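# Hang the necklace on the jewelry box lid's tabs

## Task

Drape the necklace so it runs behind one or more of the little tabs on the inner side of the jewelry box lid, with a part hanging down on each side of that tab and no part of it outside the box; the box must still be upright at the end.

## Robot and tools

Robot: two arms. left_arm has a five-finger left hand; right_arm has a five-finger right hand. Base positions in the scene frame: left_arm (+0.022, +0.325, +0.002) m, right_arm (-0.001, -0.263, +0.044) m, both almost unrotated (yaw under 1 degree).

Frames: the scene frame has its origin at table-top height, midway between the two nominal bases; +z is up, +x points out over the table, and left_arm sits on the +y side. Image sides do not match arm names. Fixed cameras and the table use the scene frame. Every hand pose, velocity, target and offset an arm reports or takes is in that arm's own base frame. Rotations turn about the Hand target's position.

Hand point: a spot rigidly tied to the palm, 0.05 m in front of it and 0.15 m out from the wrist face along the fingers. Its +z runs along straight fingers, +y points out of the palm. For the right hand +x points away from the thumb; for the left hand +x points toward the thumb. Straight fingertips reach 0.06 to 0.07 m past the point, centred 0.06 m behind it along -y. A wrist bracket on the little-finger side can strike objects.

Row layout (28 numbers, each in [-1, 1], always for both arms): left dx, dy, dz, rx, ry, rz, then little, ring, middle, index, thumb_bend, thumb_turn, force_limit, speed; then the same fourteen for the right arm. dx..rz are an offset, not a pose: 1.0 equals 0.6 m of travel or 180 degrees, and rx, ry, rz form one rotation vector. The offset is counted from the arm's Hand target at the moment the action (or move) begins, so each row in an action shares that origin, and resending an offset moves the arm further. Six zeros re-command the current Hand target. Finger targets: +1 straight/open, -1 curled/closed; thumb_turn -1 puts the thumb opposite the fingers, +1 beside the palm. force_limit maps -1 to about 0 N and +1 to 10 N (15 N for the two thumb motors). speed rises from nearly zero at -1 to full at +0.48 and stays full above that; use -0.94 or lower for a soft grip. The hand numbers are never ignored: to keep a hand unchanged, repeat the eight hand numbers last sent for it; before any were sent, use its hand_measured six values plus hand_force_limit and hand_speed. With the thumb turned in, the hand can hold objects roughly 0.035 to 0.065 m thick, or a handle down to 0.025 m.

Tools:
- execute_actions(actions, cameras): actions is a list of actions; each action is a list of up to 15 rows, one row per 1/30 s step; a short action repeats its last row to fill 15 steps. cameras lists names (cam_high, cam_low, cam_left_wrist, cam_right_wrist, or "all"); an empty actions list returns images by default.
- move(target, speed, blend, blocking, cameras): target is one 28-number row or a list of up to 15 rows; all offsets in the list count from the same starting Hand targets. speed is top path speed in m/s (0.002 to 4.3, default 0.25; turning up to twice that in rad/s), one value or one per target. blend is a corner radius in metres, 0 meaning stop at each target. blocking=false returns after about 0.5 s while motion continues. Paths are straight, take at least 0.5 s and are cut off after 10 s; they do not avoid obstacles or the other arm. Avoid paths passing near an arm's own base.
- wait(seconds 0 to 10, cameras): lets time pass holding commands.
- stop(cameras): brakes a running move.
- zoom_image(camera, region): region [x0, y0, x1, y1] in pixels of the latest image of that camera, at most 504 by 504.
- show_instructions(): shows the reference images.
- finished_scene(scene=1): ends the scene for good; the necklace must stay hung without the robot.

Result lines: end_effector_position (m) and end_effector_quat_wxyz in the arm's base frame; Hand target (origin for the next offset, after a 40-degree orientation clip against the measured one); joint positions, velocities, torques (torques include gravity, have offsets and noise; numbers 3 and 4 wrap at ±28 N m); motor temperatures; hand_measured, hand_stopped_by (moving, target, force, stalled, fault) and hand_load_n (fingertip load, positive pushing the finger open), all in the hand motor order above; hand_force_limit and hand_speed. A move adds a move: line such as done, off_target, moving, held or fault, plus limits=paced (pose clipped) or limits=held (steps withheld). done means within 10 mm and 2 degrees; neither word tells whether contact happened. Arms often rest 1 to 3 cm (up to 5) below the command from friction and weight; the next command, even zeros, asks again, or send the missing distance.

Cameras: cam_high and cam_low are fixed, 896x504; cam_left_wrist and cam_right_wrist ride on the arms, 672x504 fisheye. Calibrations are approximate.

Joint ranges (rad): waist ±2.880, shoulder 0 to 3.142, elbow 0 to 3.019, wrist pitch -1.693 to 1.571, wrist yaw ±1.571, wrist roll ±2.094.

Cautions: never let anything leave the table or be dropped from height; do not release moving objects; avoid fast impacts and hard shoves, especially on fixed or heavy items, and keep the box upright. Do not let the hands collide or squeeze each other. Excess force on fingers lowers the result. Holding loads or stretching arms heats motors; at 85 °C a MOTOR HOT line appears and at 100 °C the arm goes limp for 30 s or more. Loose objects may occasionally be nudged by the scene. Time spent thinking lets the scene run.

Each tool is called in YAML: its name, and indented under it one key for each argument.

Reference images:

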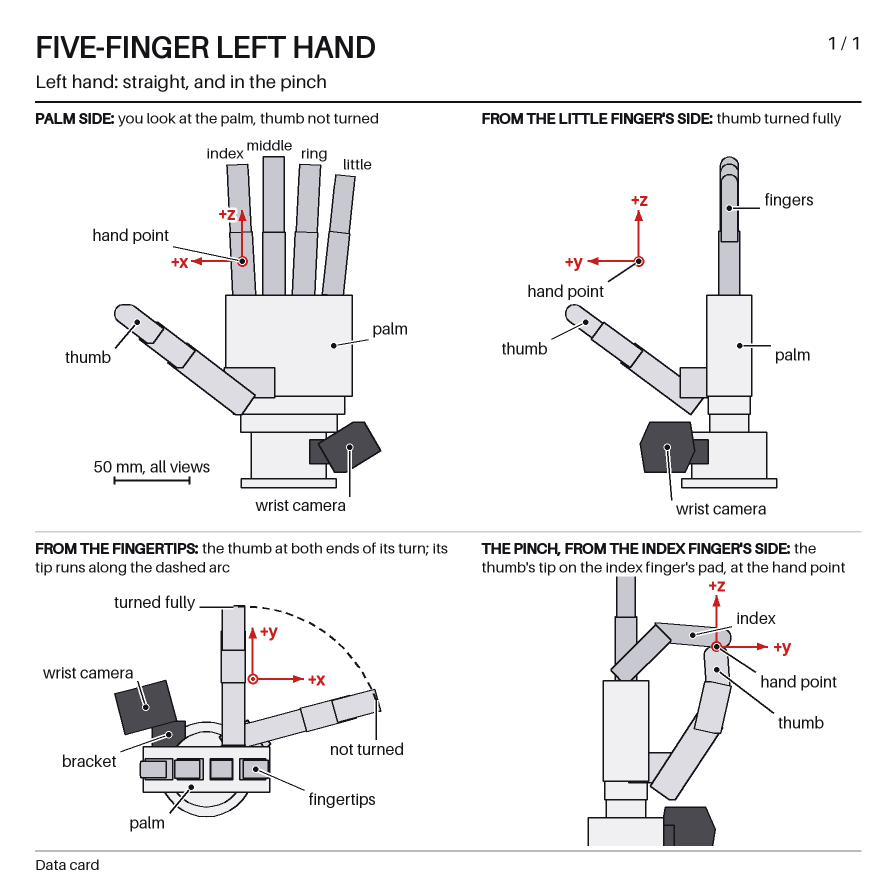

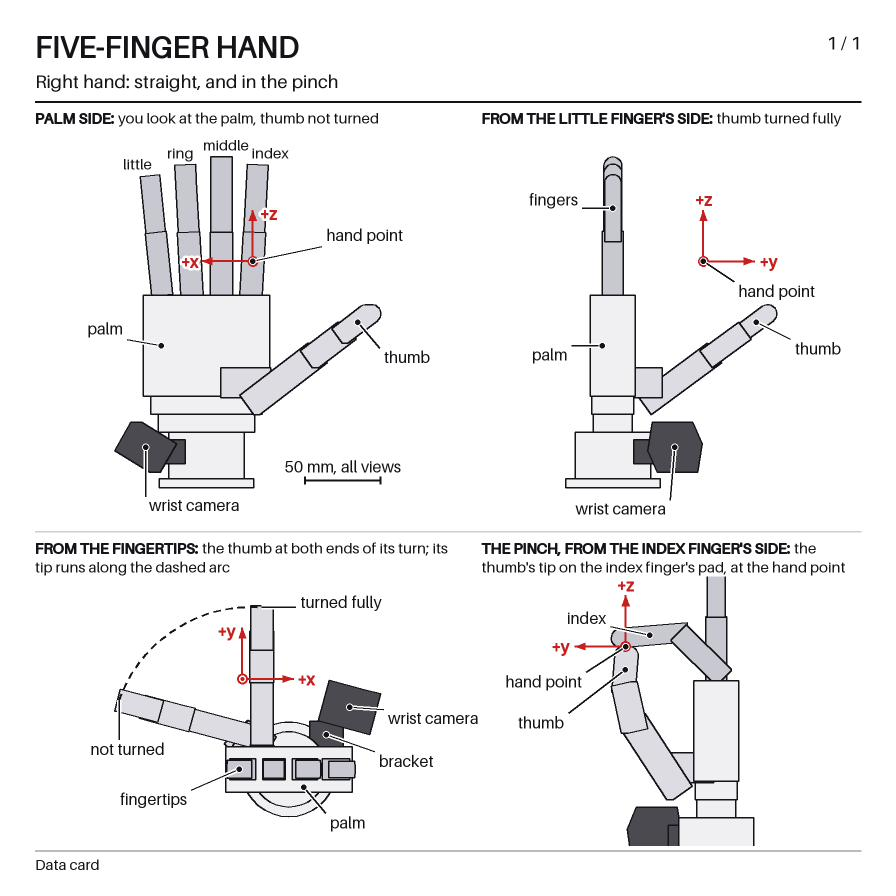

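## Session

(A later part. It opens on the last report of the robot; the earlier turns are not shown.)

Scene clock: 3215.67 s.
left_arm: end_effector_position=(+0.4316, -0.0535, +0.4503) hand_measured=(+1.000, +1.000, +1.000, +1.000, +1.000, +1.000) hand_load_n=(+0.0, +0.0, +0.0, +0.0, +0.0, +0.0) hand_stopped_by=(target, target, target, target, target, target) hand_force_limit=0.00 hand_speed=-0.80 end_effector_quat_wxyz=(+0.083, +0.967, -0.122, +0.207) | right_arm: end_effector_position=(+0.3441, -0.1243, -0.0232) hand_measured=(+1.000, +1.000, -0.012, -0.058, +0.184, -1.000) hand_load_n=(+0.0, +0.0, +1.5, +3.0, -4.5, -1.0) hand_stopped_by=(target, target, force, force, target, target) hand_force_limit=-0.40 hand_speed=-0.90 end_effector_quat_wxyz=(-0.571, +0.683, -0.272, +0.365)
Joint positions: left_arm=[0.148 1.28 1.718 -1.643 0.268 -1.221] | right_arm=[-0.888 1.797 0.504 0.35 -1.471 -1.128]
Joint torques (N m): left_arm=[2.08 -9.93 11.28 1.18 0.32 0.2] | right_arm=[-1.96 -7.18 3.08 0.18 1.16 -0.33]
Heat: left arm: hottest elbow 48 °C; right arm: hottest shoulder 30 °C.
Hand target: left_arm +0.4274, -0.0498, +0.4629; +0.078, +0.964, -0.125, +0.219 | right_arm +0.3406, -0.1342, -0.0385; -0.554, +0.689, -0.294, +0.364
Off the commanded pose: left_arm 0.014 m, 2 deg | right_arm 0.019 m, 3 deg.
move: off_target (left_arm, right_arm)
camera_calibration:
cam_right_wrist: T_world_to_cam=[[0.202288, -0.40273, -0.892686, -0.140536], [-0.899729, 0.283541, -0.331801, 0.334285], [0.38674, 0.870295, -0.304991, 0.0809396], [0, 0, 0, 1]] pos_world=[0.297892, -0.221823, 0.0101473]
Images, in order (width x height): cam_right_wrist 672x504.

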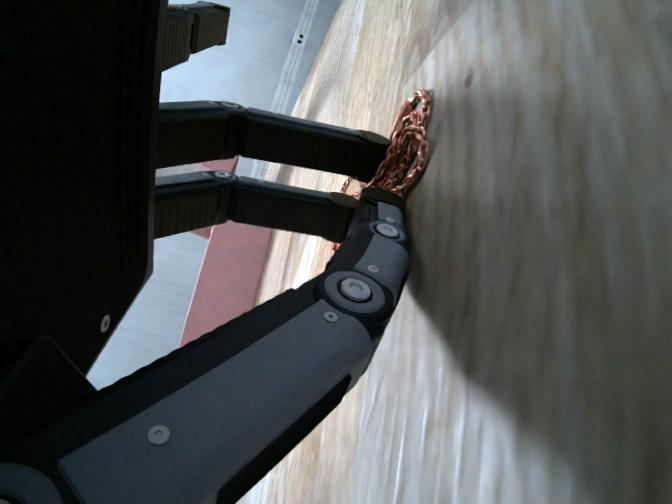

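execute_actions:
  actions:
    - [[0,0,0,0,0,0,1,1,1,1,1,1,0,-0.8,0,0,0.003,0,0,0,1,1,-0.5,-0.5,0.19,-1,0.3,-0.88],[0,0,0,0,0,0,1,1,1,1,1,1,0,-0.8,0,0,0.006,0,0,0,1,1,-0.503,-0.503,0.19,-1,0.3,-0.88]]
    - [[0,0,0,0,0,0,1,1,1,1,1,1,0,-0.8,0.002,0.002,0.004,0,0,0,1,1,-0.506,-0.506,0.19,-1,0.3,-0.88],[0,0,0,0,0,0,1,1,1,1,1,1,0,-0.8,0.003,0.003,0.008,0,0,0,1,1,-0.509,-0.509,0.19,-1,0.3,-0.88],[0,0,0,0,0,0,1,1,1,1,1,1,0,-0.8,0.003,0.003,0.012,0,0,0,1,1,-0.512,-0.512,0.19,-1,0.3,-0.88]]
    - [[0,0,0,0,0,0,1,1,1,1,1,1,0,-0.8,0.002,0.002,0.004,0,0,0,1,1,-0.515,-0.515,0.19,-1,0.3,-0.88],[0,0,0,0,0,0,1,1,1,1,1,1,0,-0.8,0.003,0.003,0.008,0,0,0,1,1,-0.518,-0.518,0.19,-1,0.3,-0.88],[0,0,0,0,0,0,1,1,1,1,1,1,0,-0.8,0.003,0.003,0.012,0,0,0,1,1,-0.521,-0.521,0.19,-1,0.3,-0.88]]
    - [[0,0,0,0,0,0,1,1,1,1,1,1,0,-0.8,0.002,0.002,0.004,0,0,0,1,1,-0.524,-0.524,0.19,-1,0.3,-0.88],[0,0,0,0,0,0,1,1,1,1,1,1,0,-0.8,0.003,0.003,0.008,0,0,0,1,1,-0.527,-0.527,0.19,-1,0.3,-0.88],[0,0,0,0,0,0,1,1,1,1,1,1,0,-0.8,0.003,0.003,0.012,0,0,0,1,1,-0.53,-0.53,0.19,-1,0.3,-0.88]]
    - [[0,0,0,0,0,0,1,1,1,1,1,1,0,-0.8,0.0,0.0,0.005,0,0,0,1,1,-0.533,-0.533,0.19,-1,0.3,-0.88],[0,0,0,0,0,0,1,1,1,1,1,1,0,-0.8,0.0,0.0,0.01,0,0,0,1,1,-0.536,-0.536,0.19,-1,0.3,-0.88],[0,0,0,0,0,0,1,1,1,1,1,1,0,-0.8,0.0,0.0,0.015,0,0,0,1,1,-0.539,-0.539,0.19,-1,0.3,-0.88]]
    - [[0,0,0,0,0,0,1,1,1,1,1,1,0,-0.8,0.0,0.0,0.005,0,0,0,1,1,-0.542,-0.542,0.19,-1,0.3,-0.88],[0,0,0,0,0,0,1,1,1,1,1,1,0,-0.8,0.0,0.0,0.01,0,0,0,1,1,-0.545,-0.545,0.19,-1,0.3,-0.88],[0,0,0,0,0,0,1,1,1,1,1,1,0,-0.8,0.0,0.0,0.015,0,0,0,1,1,-0.548,-0.548,0.19,-1,0.3,-0.88]]
  cameras: ["cam_right_wrist", "cam_low"]

zoom_image:
  camera: "cam_low"
  region: [440, 240, 502, 306]

Scene clock: 3246.63 s.
left_arm: end_effector_position=(+0.4316, -0.0535, +0.4503) hand_measured=(+1.000, +1.000, +1.000, +1.000, +1.000, +1.000) hand_load_n=(+0.0, +0.0, +0.0, +0.0, +0.0, +0.0) hand_stopped_by=(target, target, target, target, target, target) hand_force_limit=0.00 hand_speed=-0.80 end_effector_quat_wxyz=(+0.083, +0.967, -0.122, +0.207) | right_arm: end_effector_position=(+0.3476, -0.1335, +0.0047) hand_measured=(+1.000, +1.000, -0.242, -0.288, +0.186, -1.000) hand_load_n=(+0.0, +0.0, +9.0, +9.5, +3.0, +0.0) hand_stopped_by=(target, target, force, force, target, target) hand_force_limit=0.30 hand_speed=-0.88 end_effector_quat_wxyz=(-0.550, +0.690, -0.288, +0.373)
Joint positions: left_arm=[0.148 1.28 1.718 -1.643 0.268 -1.221] | right_arm=[-0.889 1.668 0.494 0.315 -1.415 -1.055]
Joint torques (N m): left_arm=[2.08 -9.99 11.26 1.16 0.32 0.2] | right_arm=[0.44 -8.82 3.59 0.58 -0.62 0.12]
Heat: left arm: hottest elbow 48 °C; right arm: hottest shoulder 30 °C.
Hand target: left_arm +0.4274, -0.0498, +0.4629; +0.078, +0.964, -0.125, +0.219 | right_arm +0.3459, -0.1287, +0.0045; -0.554, +0.689, -0.294, +0.364
Off the commanded pose: left_arm 0.014 m, 2 deg | right_arm 0.005 m, 1 deg.
camera_calibration:
cam_right_wrist: T_world_to_cam=[[0.163438, -0.437836, -0.884075, -0.111301], [-0.894894, 0.311413, -0.319665, 0.351215], [0.415273, 0.843399, -0.34092, 0.0827447], [0, 0, 0, 1]] pos_world=[0.29813, -0.227892, 0.0420817]
Images, in order (width x height): cam_low 896x504, cam_right_wrist 672x504.

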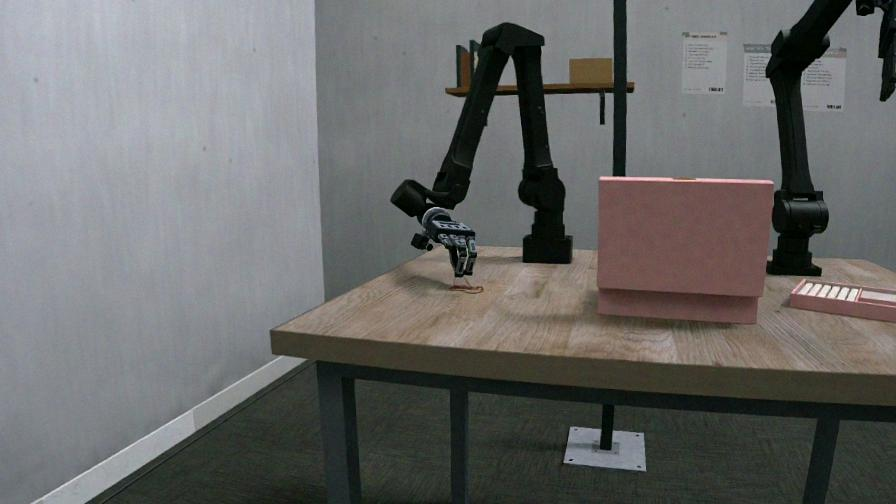

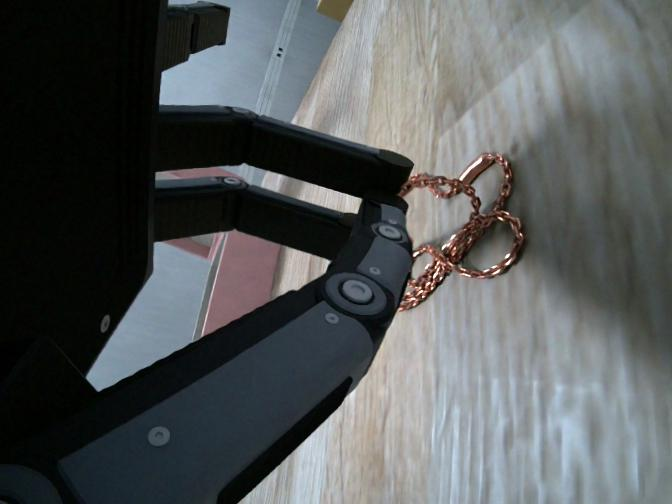

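Scaled by 7.636 from the camera's 896x504 image, which has a finer 1280x720 frame.

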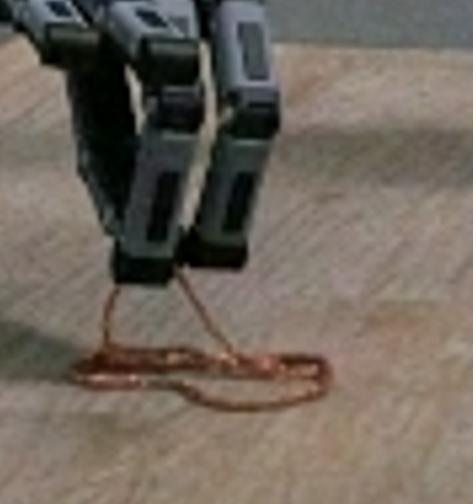

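move:
  target: [0, 0, 0, 0, 0, 0, 1, 1, 1, 1, 1, 1, 0, -0.8, 0.0, 0.0, 0.35, 0, 0, -0.05, 1, 1, -0.548, -0.548, 0.19, -1, 0.3, -0.88]
  speed: 0.08
  cameras: ["cam_right_wrist", "cam_low"]

zoom_image:
  camera: "cam_low"
  region: [400, 80, 550, 300]

Scene clock: 3259.57 s.
left_arm: end_effector_position=(+0.4316, -0.0535, +0.4503) hand_measured=(+1.000, +1.000, +1.000, +1.000, +1.000, +1.000) hand_load_n=(+0.0, +0.0, +0.0, +0.0, +0.0, +0.0) hand_stopped_by=(target, target, target, target, target, target) hand_force_limit=0.00 hand_speed=-0.80 end_effector_quat_wxyz=(+0.083, +0.967, -0.122, +0.207) | right_arm: end_effector_position=(+0.3371, -0.1230, +0.1943) hand_measured=(+1.000, +1.000, -0.242, -0.288, +0.186, -1.000) hand_load_n=(+0.0, +0.0, +9.0, +9.5, +3.0, +0.0) hand_stopped_by=(target, target, force, force, target, target) hand_force_limit=0.30 hand_speed=-0.88 end_effector_quat_wxyz=(-0.527, +0.660, -0.359, +0.398)
Joint positions: left_arm=[0.148 1.28 1.718 -1.643 0.268 -1.221] | right_arm=[-0.886 0.997 0.538 -0.008 -1.282 -0.601]
Joint torques (N m): left_arm=[2.02 -9.99 11.28 1.17 0.32 0.2] | right_arm=[0.38 -4.31 12.53 1.13 -0.29 0.1]
Heat: left arm: hottest elbow 48 °C; right arm: hottest elbow 31 °C.
Hand target: left_arm +0.4274, -0.0498, +0.4629; +0.078, +0.964, -0.125, +0.219 | right_arm +0.3460, -0.1287, +0.2146; -0.524, +0.663, -0.347, +0.406
Off the commanded pose: left_arm 0.014 m, 2 deg | right_arm 0.023 m, 2 deg.
move: off_target (left_arm, right_arm)
camera_calibration:
cam_right_wrist: T_world_to_cam=[[0.0642288, -0.421172, -0.904704, 0.102156], [-0.842636, 0.462805, -0.275274, 0.39154], [0.534639, 0.780017, -0.325169, 0.0918418], [0, 0, 0, 1]] pos_world=[0.274262, -0.209819, 0.230066]
Images, in order (width x height): cam_low 896x504, cam_right_wrist 672x504.

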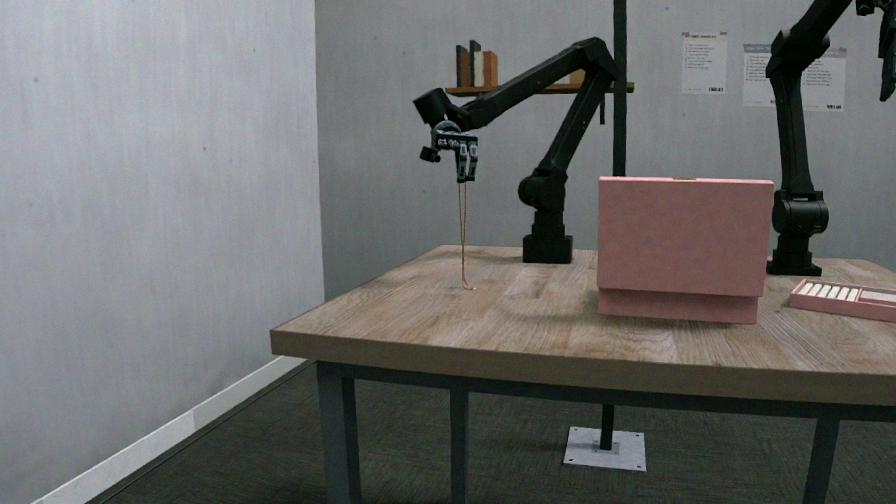

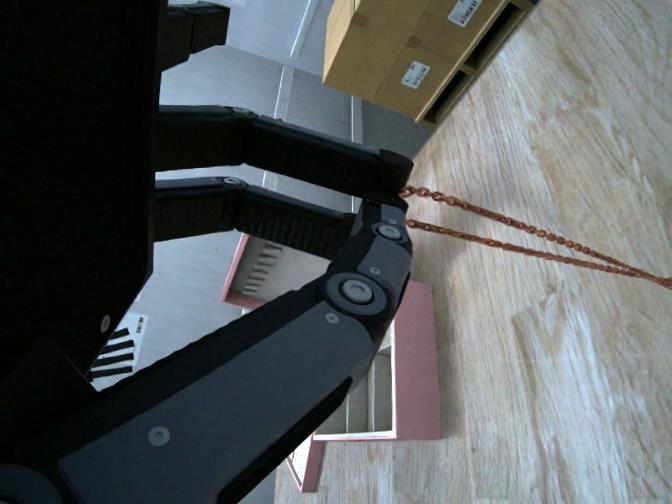

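Scaled by 2.291 from the camera's 896x504 image, which has a finer 1280x720 frame.

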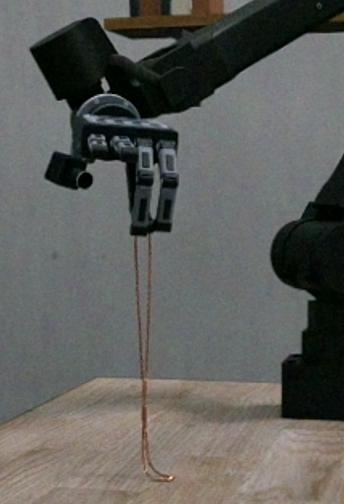

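move:
  target:
    - [0, 0, 0, 0, 0, 0, 1, 1, 1, 1, 1, 1, 0, -0.8, -0.16, 0.048, 0.10, 0, 0, 0, 1, 1, -0.548, -0.548, 0.19, -1, 0.3, -0.88]
    - [0, 0, 0, 0, 0, 0, 1, 1, 1, 1, 1, 1, 0, -0.8, -0.152, 0.548, 0.125, 0.0447, 0.0387, 0.2954, 1, 1, -0.548, -0.548, 0.19, -1, 0.3, -0.88]
    - [0, 0, 0, 0, 0, 0, 1, 1, 1, 1, 1, 1, 0, -0.8, -0.085, 0.7045, 0.12, 0.0447, 0.0387, 0.2954, 1, 1, -0.548, -0.548, 0.19, -1, 0.3, -0.88]
  speed: 0.12
  blend: [0.05, 0.05, 0]
  cameras: ["cam_high", "cam_right_wrist", "cam_low"]

Scene clock: 3350.57 s.
left_arm: end_effector_position=(+0.4316, -0.0535, +0.4503) hand_measured=(+1.000, +1.000, +1.000, +1.000, +1.000, +1.000) hand_load_n=(+0.0, +0.0, +0.0, +0.0, -0.5, +0.0) hand_stopped_by=(target, target, target, target, target, target) hand_force_limit=0.00 hand_speed=-0.80 end_effector_quat_wxyz=(+0.083, +0.967, -0.122, +0.207) | right_arm: end_effector_position=(+0.2927, +0.2891, +0.2809) hand_measured=(+1.000, +1.000, -0.242, -0.288, +0.186, -1.000) hand_load_n=(+0.0, +0.0, +9.0, +9.5, +3.0, -0.5) hand_stopped_by=(target, target, force, force, target, target) hand_force_limit=0.30 hand_speed=-0.88 end_effector_quat_wxyz=(-0.668, +0.737, -0.075, +0.065)
Joint positions: left_arm=[0.148 1.28 1.718 -1.643 0.268 -1.221] | right_arm=[0.335 0.97 0.685 0.092 -1.029 -0.161]
Joint torques (N m): left_arm=[2.08 -10.05 11.28 1.17 0.32 0.2] | right_arm=[0.09 -3.55 10.78 2.54 0 0.18]
Motor temperatures (°C): left_arm=[26 28 48 25 27 24] | right_arm=[26 29 53 25 27 25]
Heat: left arm: hottest elbow 48 °C; right arm: hottest elbow 53 °C.
Hand target: left_arm +0.4274, -0.0498, +0.4629; +0.078, +0.964, -0.125, +0.219 | right_arm +0.2949, +0.2940, +0.2864; -0.672, +0.734, -0.071, +0.065
Off the commanded pose: left_arm 0.014 m, 2 deg | right_arm 0.008 m, 1 deg.
move: off_target (left_arm)
camera_calibration:
cam_right_wrist: T_world_to_cam=[[0.241712, -0.143812, -0.959632, 0.240172], [-0.906984, -0.384996, -0.170755, 0.42185], [-0.344898, 0.911645, -0.223494, 0.0130674], [0, 0, 0, 1]] pos_world=[0.329065, 0.185037, 0.30543]
Images, in order (width x height): cam_high 896x504, cam_low 896x504, cam_right_wrist 672x504.

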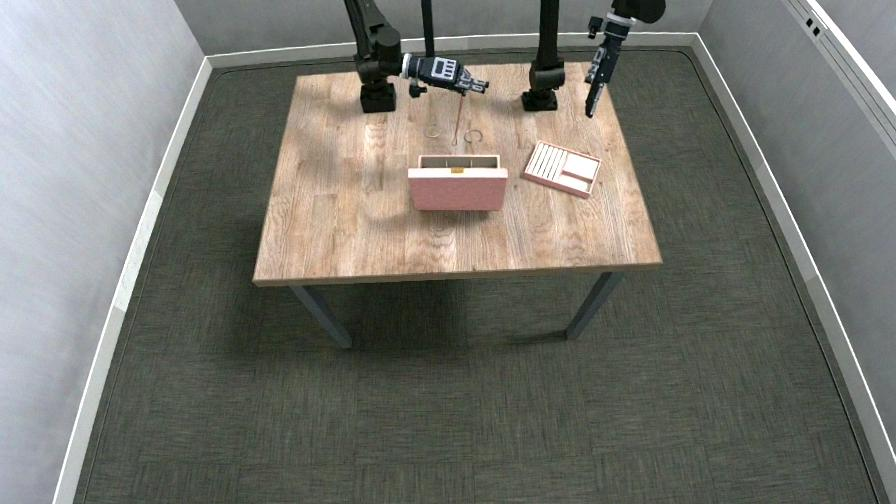

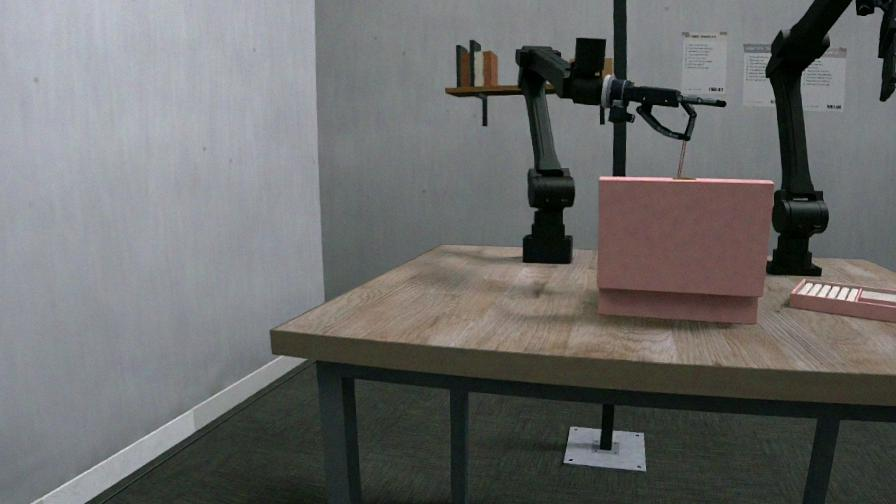

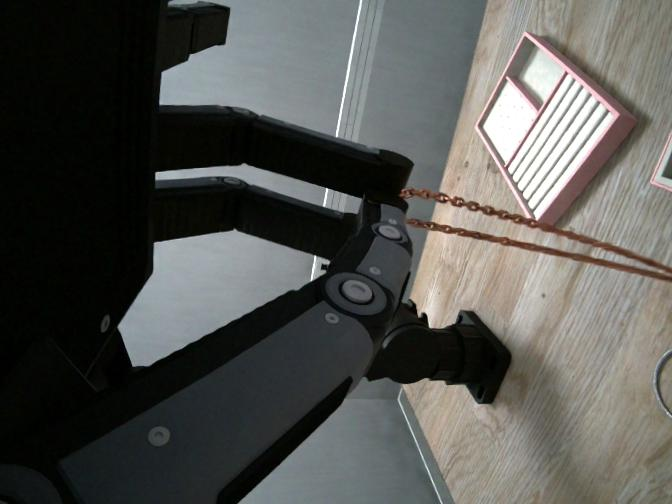

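move:
  target:
    - [0, 0, 0, 0, 0, 0, 1, 1, 1, 1, 1, 1, 0, -0.8, 0.025, -0.073, 0.06, 0, 0, -0.439, 1, 1, -0.548, -0.548, 0.19, -1, 0.3, -0.88]
    - [0, 0, 0, 0, 0, 0, 1, 1, 1, 1, 1, 1, 0, -0.8, 0.342, -0.035, 0.06, 0, 0, -0.439, 1, 1, -0.548, -0.548, 0.19, -1, 0.3, -0.88]
  speed: 0.12
  blend: [0.02, 0]
  cameras: ["cam_high", "cam_right_wrist", "cam_left_wrist"]

Scene clock: 3433.53 s.
left_arm: end_effector_position=(+0.4316, -0.0535, +0.4503) hand_measured=(+1.000, +1.000, +1.000, +1.000, +1.000, +1.000) hand_load_n=(+0.0, +0.0, +0.0, -0.5, +0.0, +0.0) hand_stopped_by=(target, target, target, target, target, target) hand_force_limit=0.00 hand_speed=-0.80 end_effector_quat_wxyz=(+0.083, +0.967, -0.122, +0.207) | right_arm: end_effector_position=(+0.4849, +0.2676, +0.2952) hand_measured=(+1.000, +1.000, -0.242, -0.288, +0.186, -1.000) hand_load_n=(+0.5, +0.0, +9.0, +9.5, +3.0, -0.5) hand_stopped_by=(target, target, force, force, target, target) hand_force_limit=0.30 hand_speed=-0.88 end_effector_quat_wxyz=(-0.461, +0.538, -0.525, +0.471)
Joint positions: left_arm=[0.148 1.28 1.718 -1.643 0.268 -1.221] | right_arm=[0.671 1.194 0.89 0.137 0.664 0.079]
Joint torques (N m): left_arm=[2.02 -9.93 11.29 1.18 0.32 0.2] | right_arm=[-1.2 -6.59 13.97 2.8 0.16 -0.13]
Heat: left arm: hottest elbow 48 °C; right arm: hottest elbow 54 °C.
Hand target: left_arm +0.4274, -0.0498, +0.4629; +0.078, +0.964, -0.125, +0.219 | right_arm +0.5002, +0.2728, +0.3226; -0.477, +0.521, -0.522, +0.478
Off the commanded pose: left_arm 0.014 m, 2 deg | right_arm 0.032 m, 3 deg.
move: off_target (left_arm, right_arm)
camera_calibration:
cam_left_wrist: T_world_to_cam=[[0.455204, 0.887458, 0.0721653, -0.191643], [0.441955, -0.295563, 0.846947, -0.591877], [0.772959, -0.353639, -0.526757, 0.000702535], [0, 0, 0, 1]] pos_world=[0.348277, -0.00461276, 0.515488]
cam_right_wrist: T_world_to_cam=[[-0.123275, -0.292366, -0.948328, 0.41787], [-0.564816, 0.806406, -0.17519, 0.106908], [0.815957, 0.514034, -0.264543, -0.342235], [0, 0, 0, 1]] pos_world=[0.391146, 0.21188, 0.324471]
Images, in order (width x height): cam_high 896x504, cam_left_wrist 672x504, cam_right_wrist 672x504.

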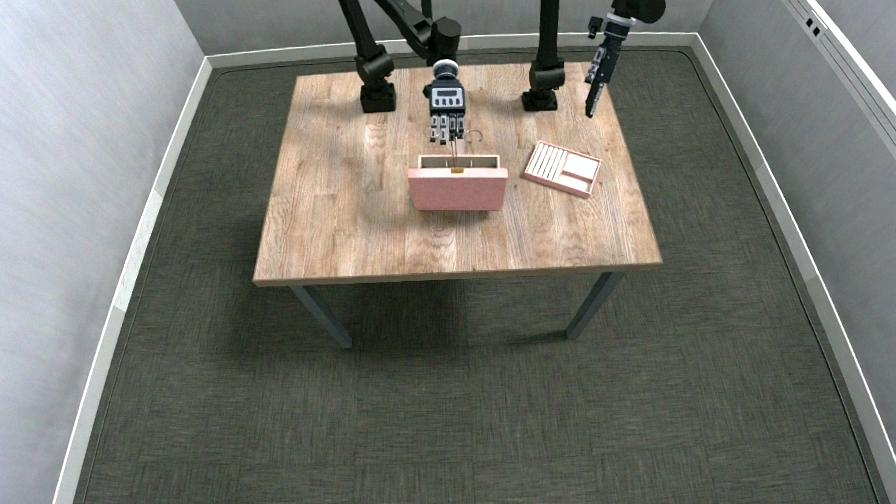

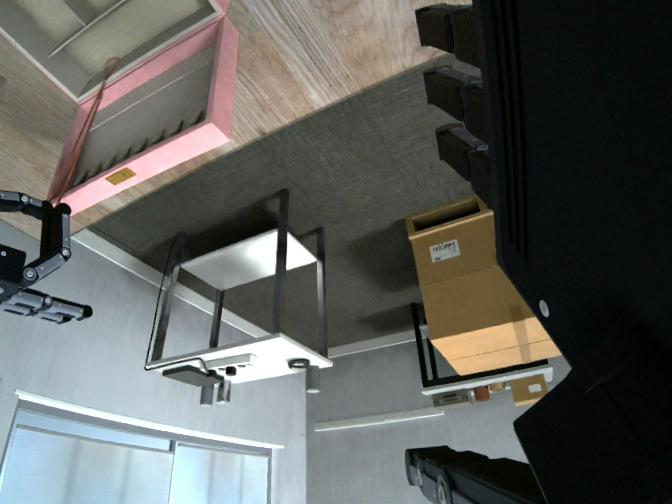

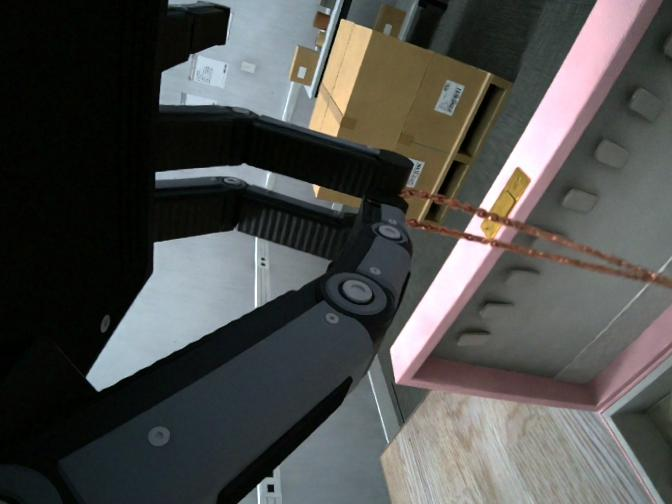

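zoom_image:
  camera: "cam_right_wrist"
  region: [440, 130, 672, 370]

zoom_image:
  camera: "cam_left_wrist"
  region: [0, 0, 250, 240]

Scaled by 2.100 from the camera's 672x504 image, which has a finer 960x720 frame.

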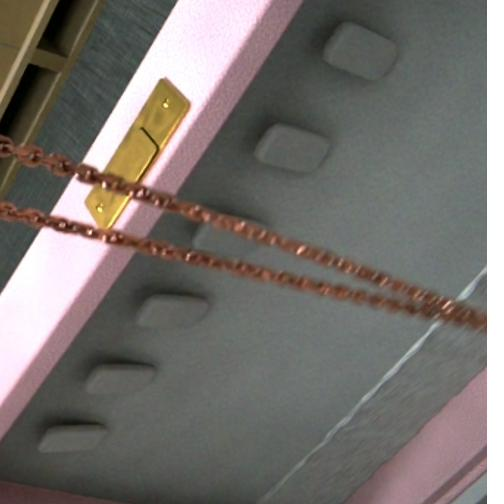

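Scaled by 2.016 from the camera's 672x504 image, which has a finer 960x720 frame.

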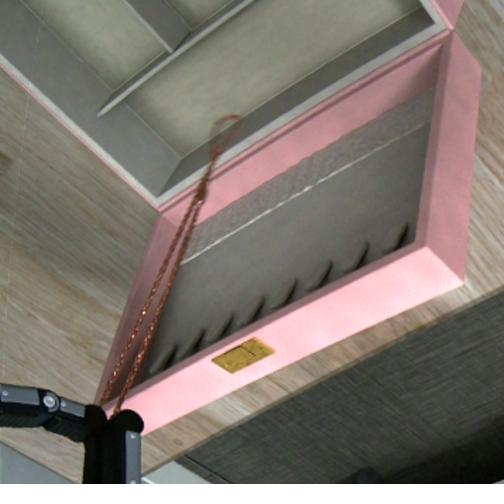

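move:
  target:
    - [-0.346, -0.117, -0.271, 0.4073, -0.3617, -0.2132, -1, -1, 1, -1, 1, -1, 0, 0, 0, 0, 0, 0, 0, 0, 1, 1, -0.548, -0.548, 0.19, -1, 0.3, -0.88]
    - [-0.279, -0.5, -0.455, 0.4073, -0.3617, -0.2132, -1, -1, 1, -1, 1, -1, 0, 0, 0, 0, 0, 0, 0, 0, 1, 1, -0.548, -0.548, 0.19, -1, 0.3, -0.88]
  speed: 0.2
  blend: [0.05, 0]
  cameras: ["cam_high", "cam_right_wrist", "cam_left_wrist"]

Scene clock: 3517.83 s.
left_arm: end_effector_position=(+0.2564, -0.3350, +0.1763) hand_measured=(-1.000, -1.000, +1.000, -1.000, +1.000, -1.000) hand_load_n=(+0.0, +0.0, +0.0, +0.0, +0.0, +0.0) hand_stopped_by=(target, target, target, target, target, target) hand_force_limit=0.00 hand_speed=0.00 end_effector_quat_wxyz=(+0.488, -0.483, +0.523, -0.505) | right_arm: end_effector_position=(+0.4848, +0.2677, +0.2952) hand_measured=(+1.000, +1.000, -0.242, -0.288, +0.186, -1.000) hand_load_n=(+0.0, +0.0, +9.0, +9.5, +3.0, -0.5) hand_stopped_by=(target, target, force, force, target, target) hand_force_limit=0.30 hand_speed=-0.88 end_effector_quat_wxyz=(-0.461, +0.538, -0.525, +0.471)
Joint positions: left_arm=[-1.352 1.212 0.445 0.715 -1.293 -0.027] | right_arm=[0.671 1.194 0.89 0.137 0.663 0.079]
Joint torques (N m): left_arm=[1.08 -5.13 11.6 2.62 0.01 0.23] | right_arm=[-1.08 -6.71 14.02 2.84 0.16 -0.15]
Motor temperatures (°C): left_arm=[26 28 47 25 27 24] | right_arm=[26 29 57 26 26 25]
Heat: left arm: hottest elbow 47 °C; right arm: hottest elbow 57 °C.
Hand target: left_arm +0.2598, -0.3498, +0.1898; +0.484, -0.485, +0.515, -0.515 | right_arm +0.5002, +0.2729, +0.3226; -0.477, +0.521, -0.521, +0.478
Off the commanded pose: left_arm 0.020 m, 2 deg | right_arm 0.032 m, 3 deg.
move: off_target (left_arm, right_arm)
camera_calibration:
cam_left_wrist: T_world_to_cam=[[-0.0812714, -0.27094, 0.959159, -0.249141], [-0.581914, -0.768393, -0.26636, -0.0651709], [0.809179, -0.579796, -0.0952153, -0.268927], [0, 0, 0, 1]] pos_world=[0.159438, -0.273502, 0.196001]
cam_right_wrist: T_world_to_cam=[[-0.123183, -0.292342, -0.948347, 0.417835], [-0.565175, 0.806174, -0.175103, 0.107069], [0.815722, 0.514412, -0.264532, -0.342228], [0, 0, 0, 1]] pos_world=[0.391146, 0.211881, 0.324471]
Images, in order (width x height): cam_high 896x504, cam_left_wrist 672x504, cam_right_wrist 672x504.

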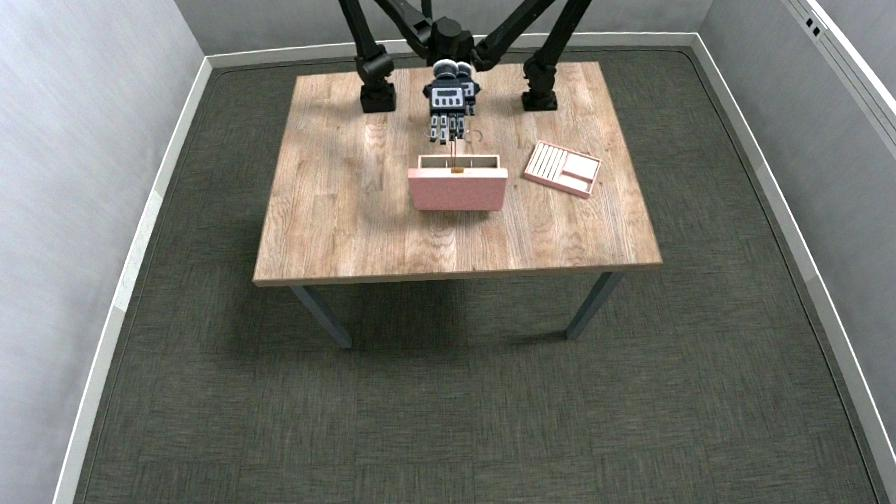

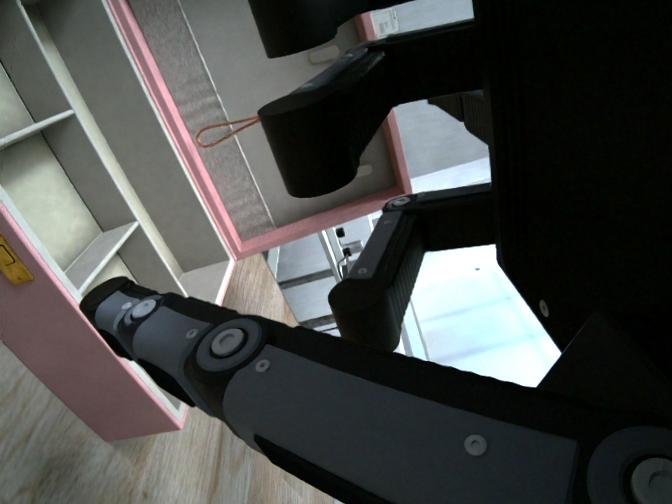

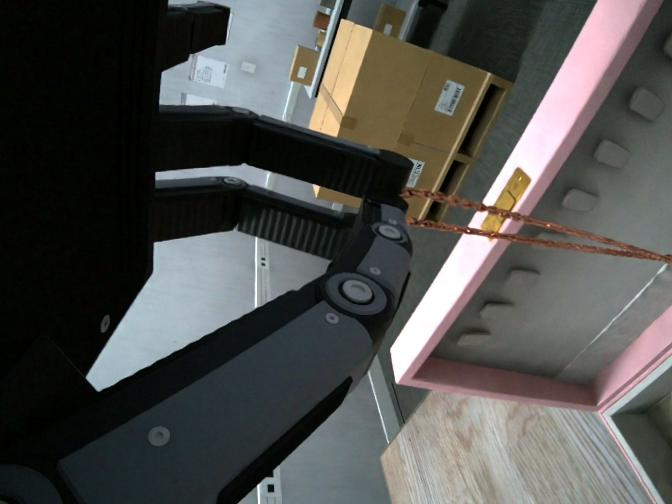

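move:
  target: [0.2, -0.023, -0.012, 0, 0, 0, -1, -1, 1, -1, 1, -1, 0, 0, 0, 0, 0, 0, 0, 0, 1, 1, -0.548, -0.548, 0.19, -1, 0.3, -0.88]
  speed: 0.12
  cameras: ["cam_right_wrist", "cam_left_wrist"]

Scene clock: 3528.07 s.
left_arm: end_effector_position=(+0.3666, -0.3516, +0.1664) hand_measured=(-1.000, -1.000, +1.000, -1.000, +1.000, -1.000) hand_load_n=(+0.0, +0.0, +0.0, +0.0, +0.5, +0.0) hand_stopped_by=(target, target, target, target, target, target) hand_force_limit=0.00 hand_speed=0.00 end_effector_quat_wxyz=(+0.483, -0.482, +0.529, -0.504) | right_arm: end_effector_position=(+0.4848, +0.2677, +0.2952) hand_measured=(+1.000, +1.000, -0.242, -0.288, +0.186, -1.000) hand_load_n=(+0.0, +0.0, +9.0, +9.5, +3.0, -0.5) hand_stopped_by=(target, target, force, force, target, target) hand_force_limit=0.30 hand_speed=-0.88 end_effector_quat_wxyz=(-0.461, +0.538, -0.525, +0.471)
Joint positions: left_arm=[-1.051 1.392 0.572 0.775 -0.982 -0.014] | right_arm=[0.671 1.194 0.89 0.137 0.663 0.079]
Joint torques (N m): left_arm=[1.96 -7.82 11.99 2.95 0.02 0.21] | right_arm=[-1.08 -6.65 14.01 2.81 0.18 -0.12]
Motor temperatures (°C): left_arm=[26 28 47 25 27 24] | right_arm=[26 29 57 26 26 25]
Heat: left arm: hottest elbow 47 °C; right arm: hottest elbow 57 °C.
Hand target: left_arm +0.3799, -0.3636, +0.1825; +0.485, -0.485, +0.515, -0.515 | right_arm +0.5002, +0.2729, +0.3226; -0.477, +0.521, -0.521, +0.478
Off the commanded pose: left_arm 0.024 m, 2 deg | right_arm 0.032 m, 3 deg.
move: off_target (left_arm, right_arm)
camera_calibration:
cam_left_wrist: T_world_to_cam=[[-0.0736435, -0.272628, 0.959297, -0.238678], [-0.592896, -0.761491, -0.261928, -0.0107025], [0.801905, -0.588052, -0.105561, -0.367119], [0, 0, 0, 1]] pos_world=[0.270472, -0.289105, 0.187406]
cam_right_wrist: T_world_to_cam=[[-0.123183, -0.292342, -0.948347, 0.417835], [-0.565175, 0.806174, -0.175103, 0.107069], [0.815722, 0.514412, -0.264532, -0.342228], [0, 0, 0, 1]] pos_world=[0.391146, 0.211881, 0.324471]
Images, in order (width x height): cam_left_wrist 672x504, cam_right_wrist 672x504.

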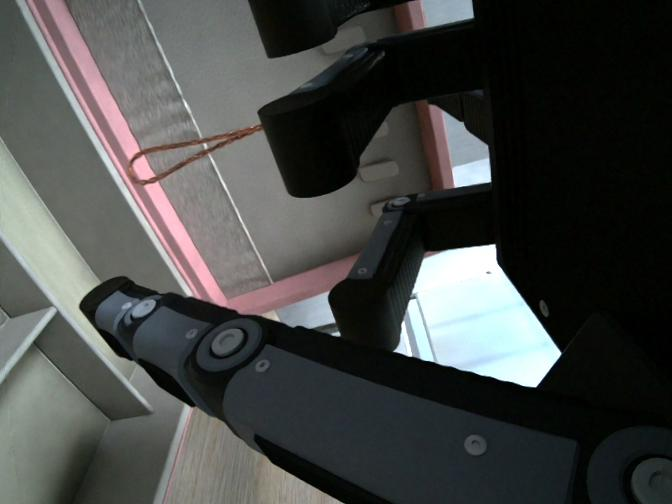

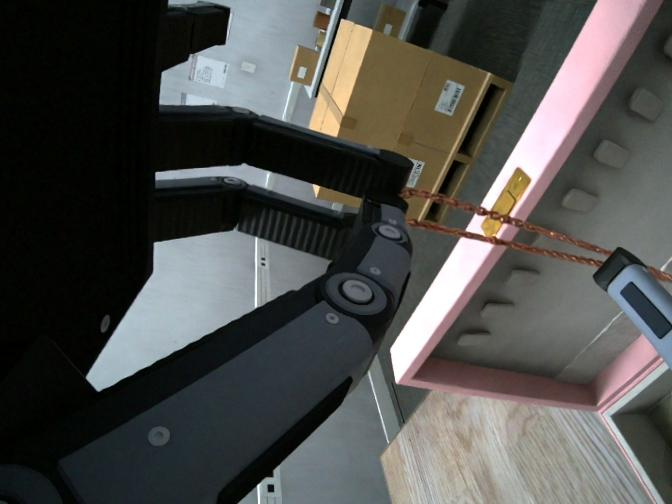

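move:
  target: [0.05, 0.0, 0, 0, 0, 0, -1, -1, 1, -1, 1, -1, 0, 0, 0, 0.0125, 0, 0, 0, 0, 1, 1, -0.548, -0.548, 0.19, -1, 0.3, -0.88]
  speed: 0.1
  cameras: ["cam_right_wrist", "cam_left_wrist"]

zoom_image:
  camera: "cam_right_wrist"
  region: [440, 130, 672, 370]

Scene clock: 3609.70 s.
left_arm: end_effector_position=(+0.3954, -0.3528, +0.1669) hand_measured=(-1.000, -1.000, +1.000, -1.000, +1.000, -1.000) hand_load_n=(+0.0, +0.0, +0.0, +0.0, +0.5, +0.0) hand_stopped_by=(target, target, target, target, target, target) hand_force_limit=0.00 hand_speed=0.00 end_effector_quat_wxyz=(+0.481, -0.483, +0.529, -0.505) | right_arm: end_effector_position=(+0.4886, +0.2684, +0.2947) hand_measured=(+1.000, +1.000, -0.242, -0.288, +0.186, -1.000) hand_load_n=(+0.0, +0.0, +9.0, +9.0, +3.0, -0.5) hand_stopped_by=(target, target, force, force, target, target) hand_force_limit=0.30 hand_speed=-0.88 end_effector_quat_wxyz=(-0.457, +0.537, -0.527, +0.474)
Joint positions: left_arm=[-0.985 1.432 0.614 0.776 -0.915 -0.014] | right_arm=[0.671 1.207 0.901 0.137 0.673 0.079]
Joint torques (N m): left_arm=[2.08 -8.41 12.12 2.93 0.03 0.21] | right_arm=[0.21 -6.95 13.94 2.8 0.38 -0.11]
Motor temperatures (°C): left_arm=[26 28 48 25 27 24] | right_arm=[26 29 62 26 26 25]
Heat: left arm: hottest elbow 48 °C; right arm: hottest elbow 62 °C.
Hand target: left_arm +0.4098, -0.3637, +0.1826; +0.484, -0.484, +0.515, -0.515 | right_arm +0.5003, +0.2804, +0.3227; -0.477, +0.521, -0.521, +0.478
Off the commanded pose: left_arm 0.024 m, 2 deg | right_arm 0.032 m, 3 deg.
move: off_target (left_arm, right_arm)
camera_calibration:
cam_left_wrist: T_world_to_cam=[[-0.0727748, -0.268922, 0.960409, -0.23653], [-0.593679, -0.762093, -0.258378, 0.00501111], [0.801404, -0.588978, -0.104192, -0.391204], [0, 0, 0, 1]] pos_world=[0.299274, -0.2902, 0.1877]
cam_right_wrist: T_world_to_cam=[[-0.127079, -0.293935, -0.94734, 0.420014], [-0.557449, 0.811146, -0.1769, 0.103861], [0.820428, 0.505613, -0.266933, -0.345032], [0, 0, 0, 1]] pos_world=[0.394346, 0.213663, 0.324169]
Images, in order (width x height): cam_left_wrist 672x504, cam_right_wrist 672x504.

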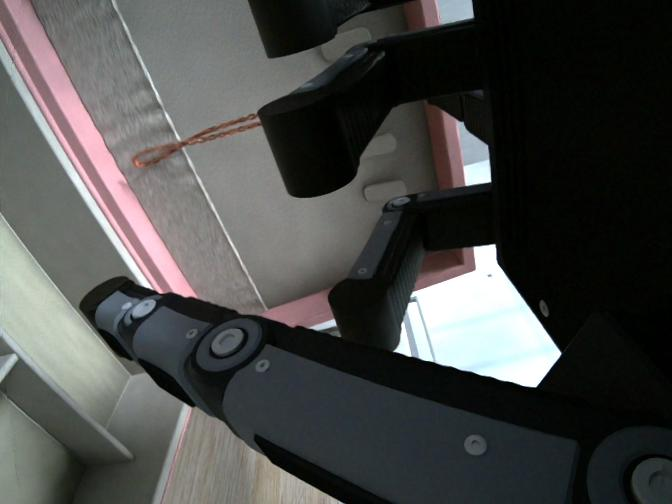

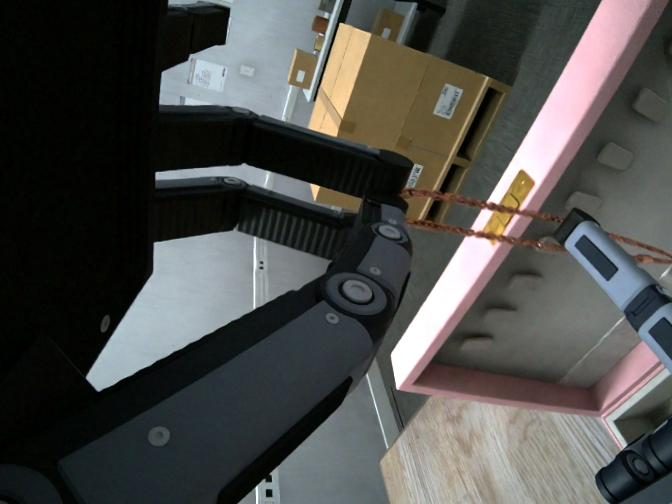

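Scaled by 2.100 from the camera's 672x504 image, which has a finer 960x720 frame.

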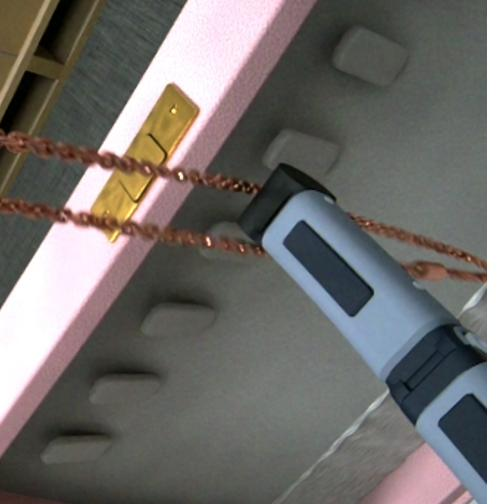

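move:
  target:
    - [-0.0663, 0, 0, 0, 0, 0, -1, -1, 1, -1, 1, -1, 0, 0, -0.01, 0.02, 0, 0, 0, 0, 1, 1, -0.548, -0.548, 0.19, -1, 0.3, -0.88]
    - [-0.0663, 0.0178, -0.0417, 0, 0, 0, -1, -1, 1, -1, 1, -1, 0, 0, -0.01, 0.02, 0, 0, 0, 0, 1, 1, -0.548, -0.548, 0.19, -1, 0.3, -0.88]
  speed: 0.1
  cameras: ["cam_right_wrist"]

zoom_image:
  camera: "cam_right_wrist"
  region: [440, 130, 672, 370]

Scene clock: 3661.80 s.
left_arm: end_effector_position=(+0.3693, -0.3564, +0.1668) hand_measured=(-1.000, -1.000, +1.000, -1.000, +1.000, -1.000) hand_load_n=(+0.0, +0.0, +0.0, +0.0, +0.0, +0.0) hand_stopped_by=(target, target, target, target, target, target) hand_force_limit=0.00 hand_speed=0.00 end_effector_quat_wxyz=(+0.480, -0.488, +0.509, -0.522) | right_arm: end_effector_position=(+0.4841, +0.2784, +0.2958) hand_measured=(+1.000, +1.000, -0.242, -0.288, +0.186, -1.000) hand_load_n=(+0.0, +0.0, +9.0, +9.5, +3.5, -0.5) hand_stopped_by=(target, target, force, force, target, target) hand_force_limit=0.30 hand_speed=-0.88 end_effector_quat_wxyz=(-0.457, +0.536, -0.526, +0.477)
Joint positions: left_arm=[-1.053 1.431 0.568 0.871 -0.989 -0.014] | right_arm=[0.701 1.215 0.909 0.137 0.706 0.079]
Joint torques (N m): left_arm=[1.44 -8.12 6.8 2.88 0.07 0.2] | right_arm=[0.62 -7.06 13.97 2.76 0.36 -0.05]
Motor temperatures (°C): left_arm=[26 27 47 25 27 24] | right_arm=[26 29 63 26 26 25]
Heat: left arm: hottest elbow 47 °C; right arm: hottest elbow 63 °C.
Hand target: left_arm +0.3700, -0.3530, +0.1577; +0.484, -0.484, +0.515, -0.515 | right_arm +0.4942, +0.2926, +0.3227; -0.477, +0.521, -0.521, +0.478
Off the commanded pose: left_arm 0.010 m, 1 deg | right_arm 0.032 m, 3 deg.
move: off_target (right_arm)
camera_calibration:
cam_right_wrist: T_world_to_cam=[[-0.124568, -0.297658, -0.946511, 0.422981], [-0.554729, 0.811816, -0.182293, 0.0936136], [0.822654, 0.502349, -0.266246, -0.346473], [0, 0, 0, 1]] pos_world=[0.389647, 0.223957, 0.325174]
Images, in order (width x height): cam_right_wrist 672x504.

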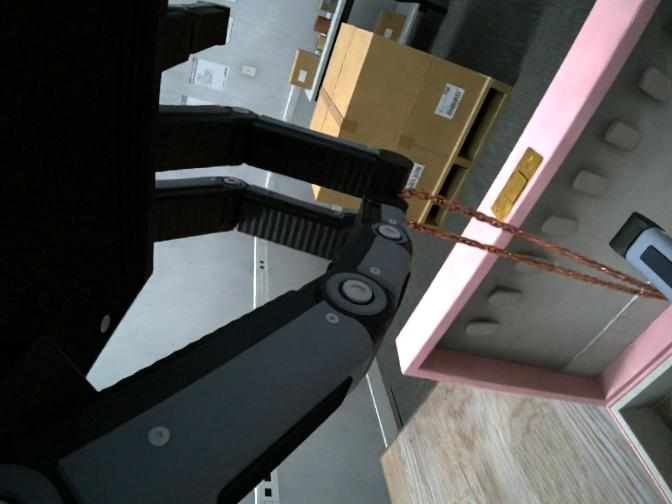

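Scaled by 2.100 from the camera's 672x504 image, which has a finer 960x720 frame.

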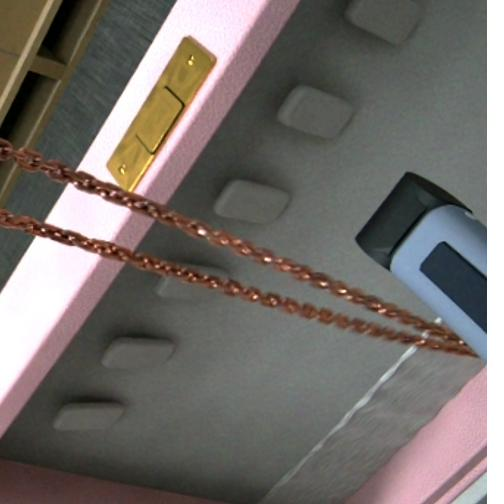

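move:
  target: [-0.0243, 0.025, -0.041, 0, 0, 0, -1, -1, 1, -1, 1, -1, 0, 0, 0, -0.011, 0, 0, 0, 0, 1, 1, -0.548, -0.548, 0.19, -1, 0.3, -0.88]
  speed: 0.1
  cameras: ["cam_right_wrist"]

zoom_image:
  camera: "cam_right_wrist"
  region: [440, 130, 672, 370]

Scene clock: 3697.90 s.
left_arm: end_effector_position=(+0.3600, -0.3372, +0.1417) hand_measured=(-1.000, -1.000, +1.000, -1.000, +1.000, -1.000) hand_load_n=(+0.0, +0.0, +0.0, +0.0, +0.0, +0.0) hand_stopped_by=(target, target, target, target, target, target) hand_force_limit=0.00 hand_speed=0.00 end_effector_quat_wxyz=(+0.482, -0.491, +0.507, -0.519) | right_arm: end_effector_position=(+0.4838, +0.2799, +0.2957) hand_measured=(+1.000, +1.000, -0.242, -0.288, +0.186, -1.000) hand_load_n=(-0.5, +0.0, +9.0, +9.5, +3.0, -0.5) hand_stopped_by=(target, target, force, force, target, target) hand_force_limit=0.30 hand_speed=-0.88 end_effector_quat_wxyz=(-0.459, +0.538, -0.524, +0.474)
Joint positions: left_arm=[-1.053 1.462 0.495 0.977 -1 -0.014] | right_arm=[0.701 1.215 0.909 0.137 0.698 0.079]
Joint torques (N m): left_arm=[0.21 -7.65 6.06 2.89 -0.11 0.2] | right_arm=[-0.32 -8.29 13.23 2.7 0.15 -0.07]
Motor temperatures (°C): left_arm=[26 28 44 25 27 24] | right_arm=[26 30 73 26 26 25]
Heat: left arm: hottest elbow 44 °C; right arm: hottest elbow 73 °C.
Hand target: left_arm +0.3554, -0.3380, +0.1331; +0.484, -0.484, +0.515, -0.515 | right_arm +0.4942, +0.2859, +0.3227; -0.477, +0.521, -0.521, +0.478
Off the commanded pose: left_arm 0.010 m, 1 deg | right_arm 0.030 m, 3 deg.
move: off_target (right_arm)
camera_calibration:
cam_right_wrist: T_world_to_cam=[[-0.123029, -0.29766, -0.946711, 0.422606], [-0.561304, 0.807581, -0.180972, 0.0960741], [0.818414, 0.509128, -0.266434, -0.346801], [0, 0, 0, 1]] pos_world=[0.389746, 0.224771, 0.325073]
Images, in order (width x height): cam_right_wrist 672x504.

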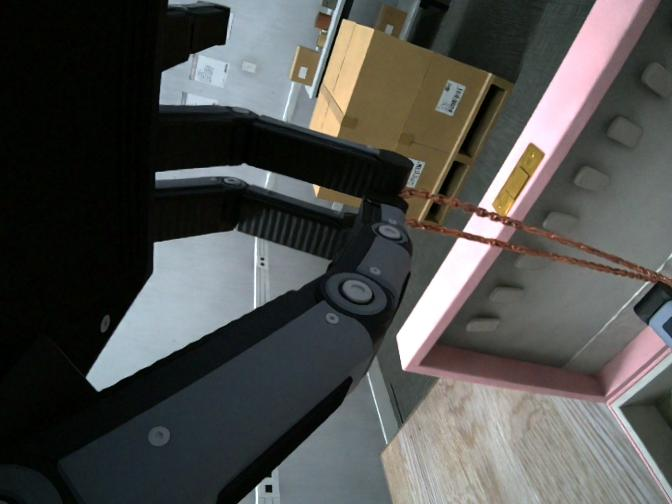

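Scaled by 2.100 from the camera's 672x504 image, which has a finer 960x720 frame.

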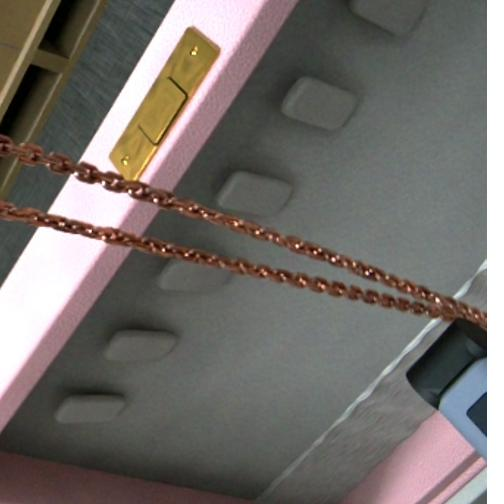

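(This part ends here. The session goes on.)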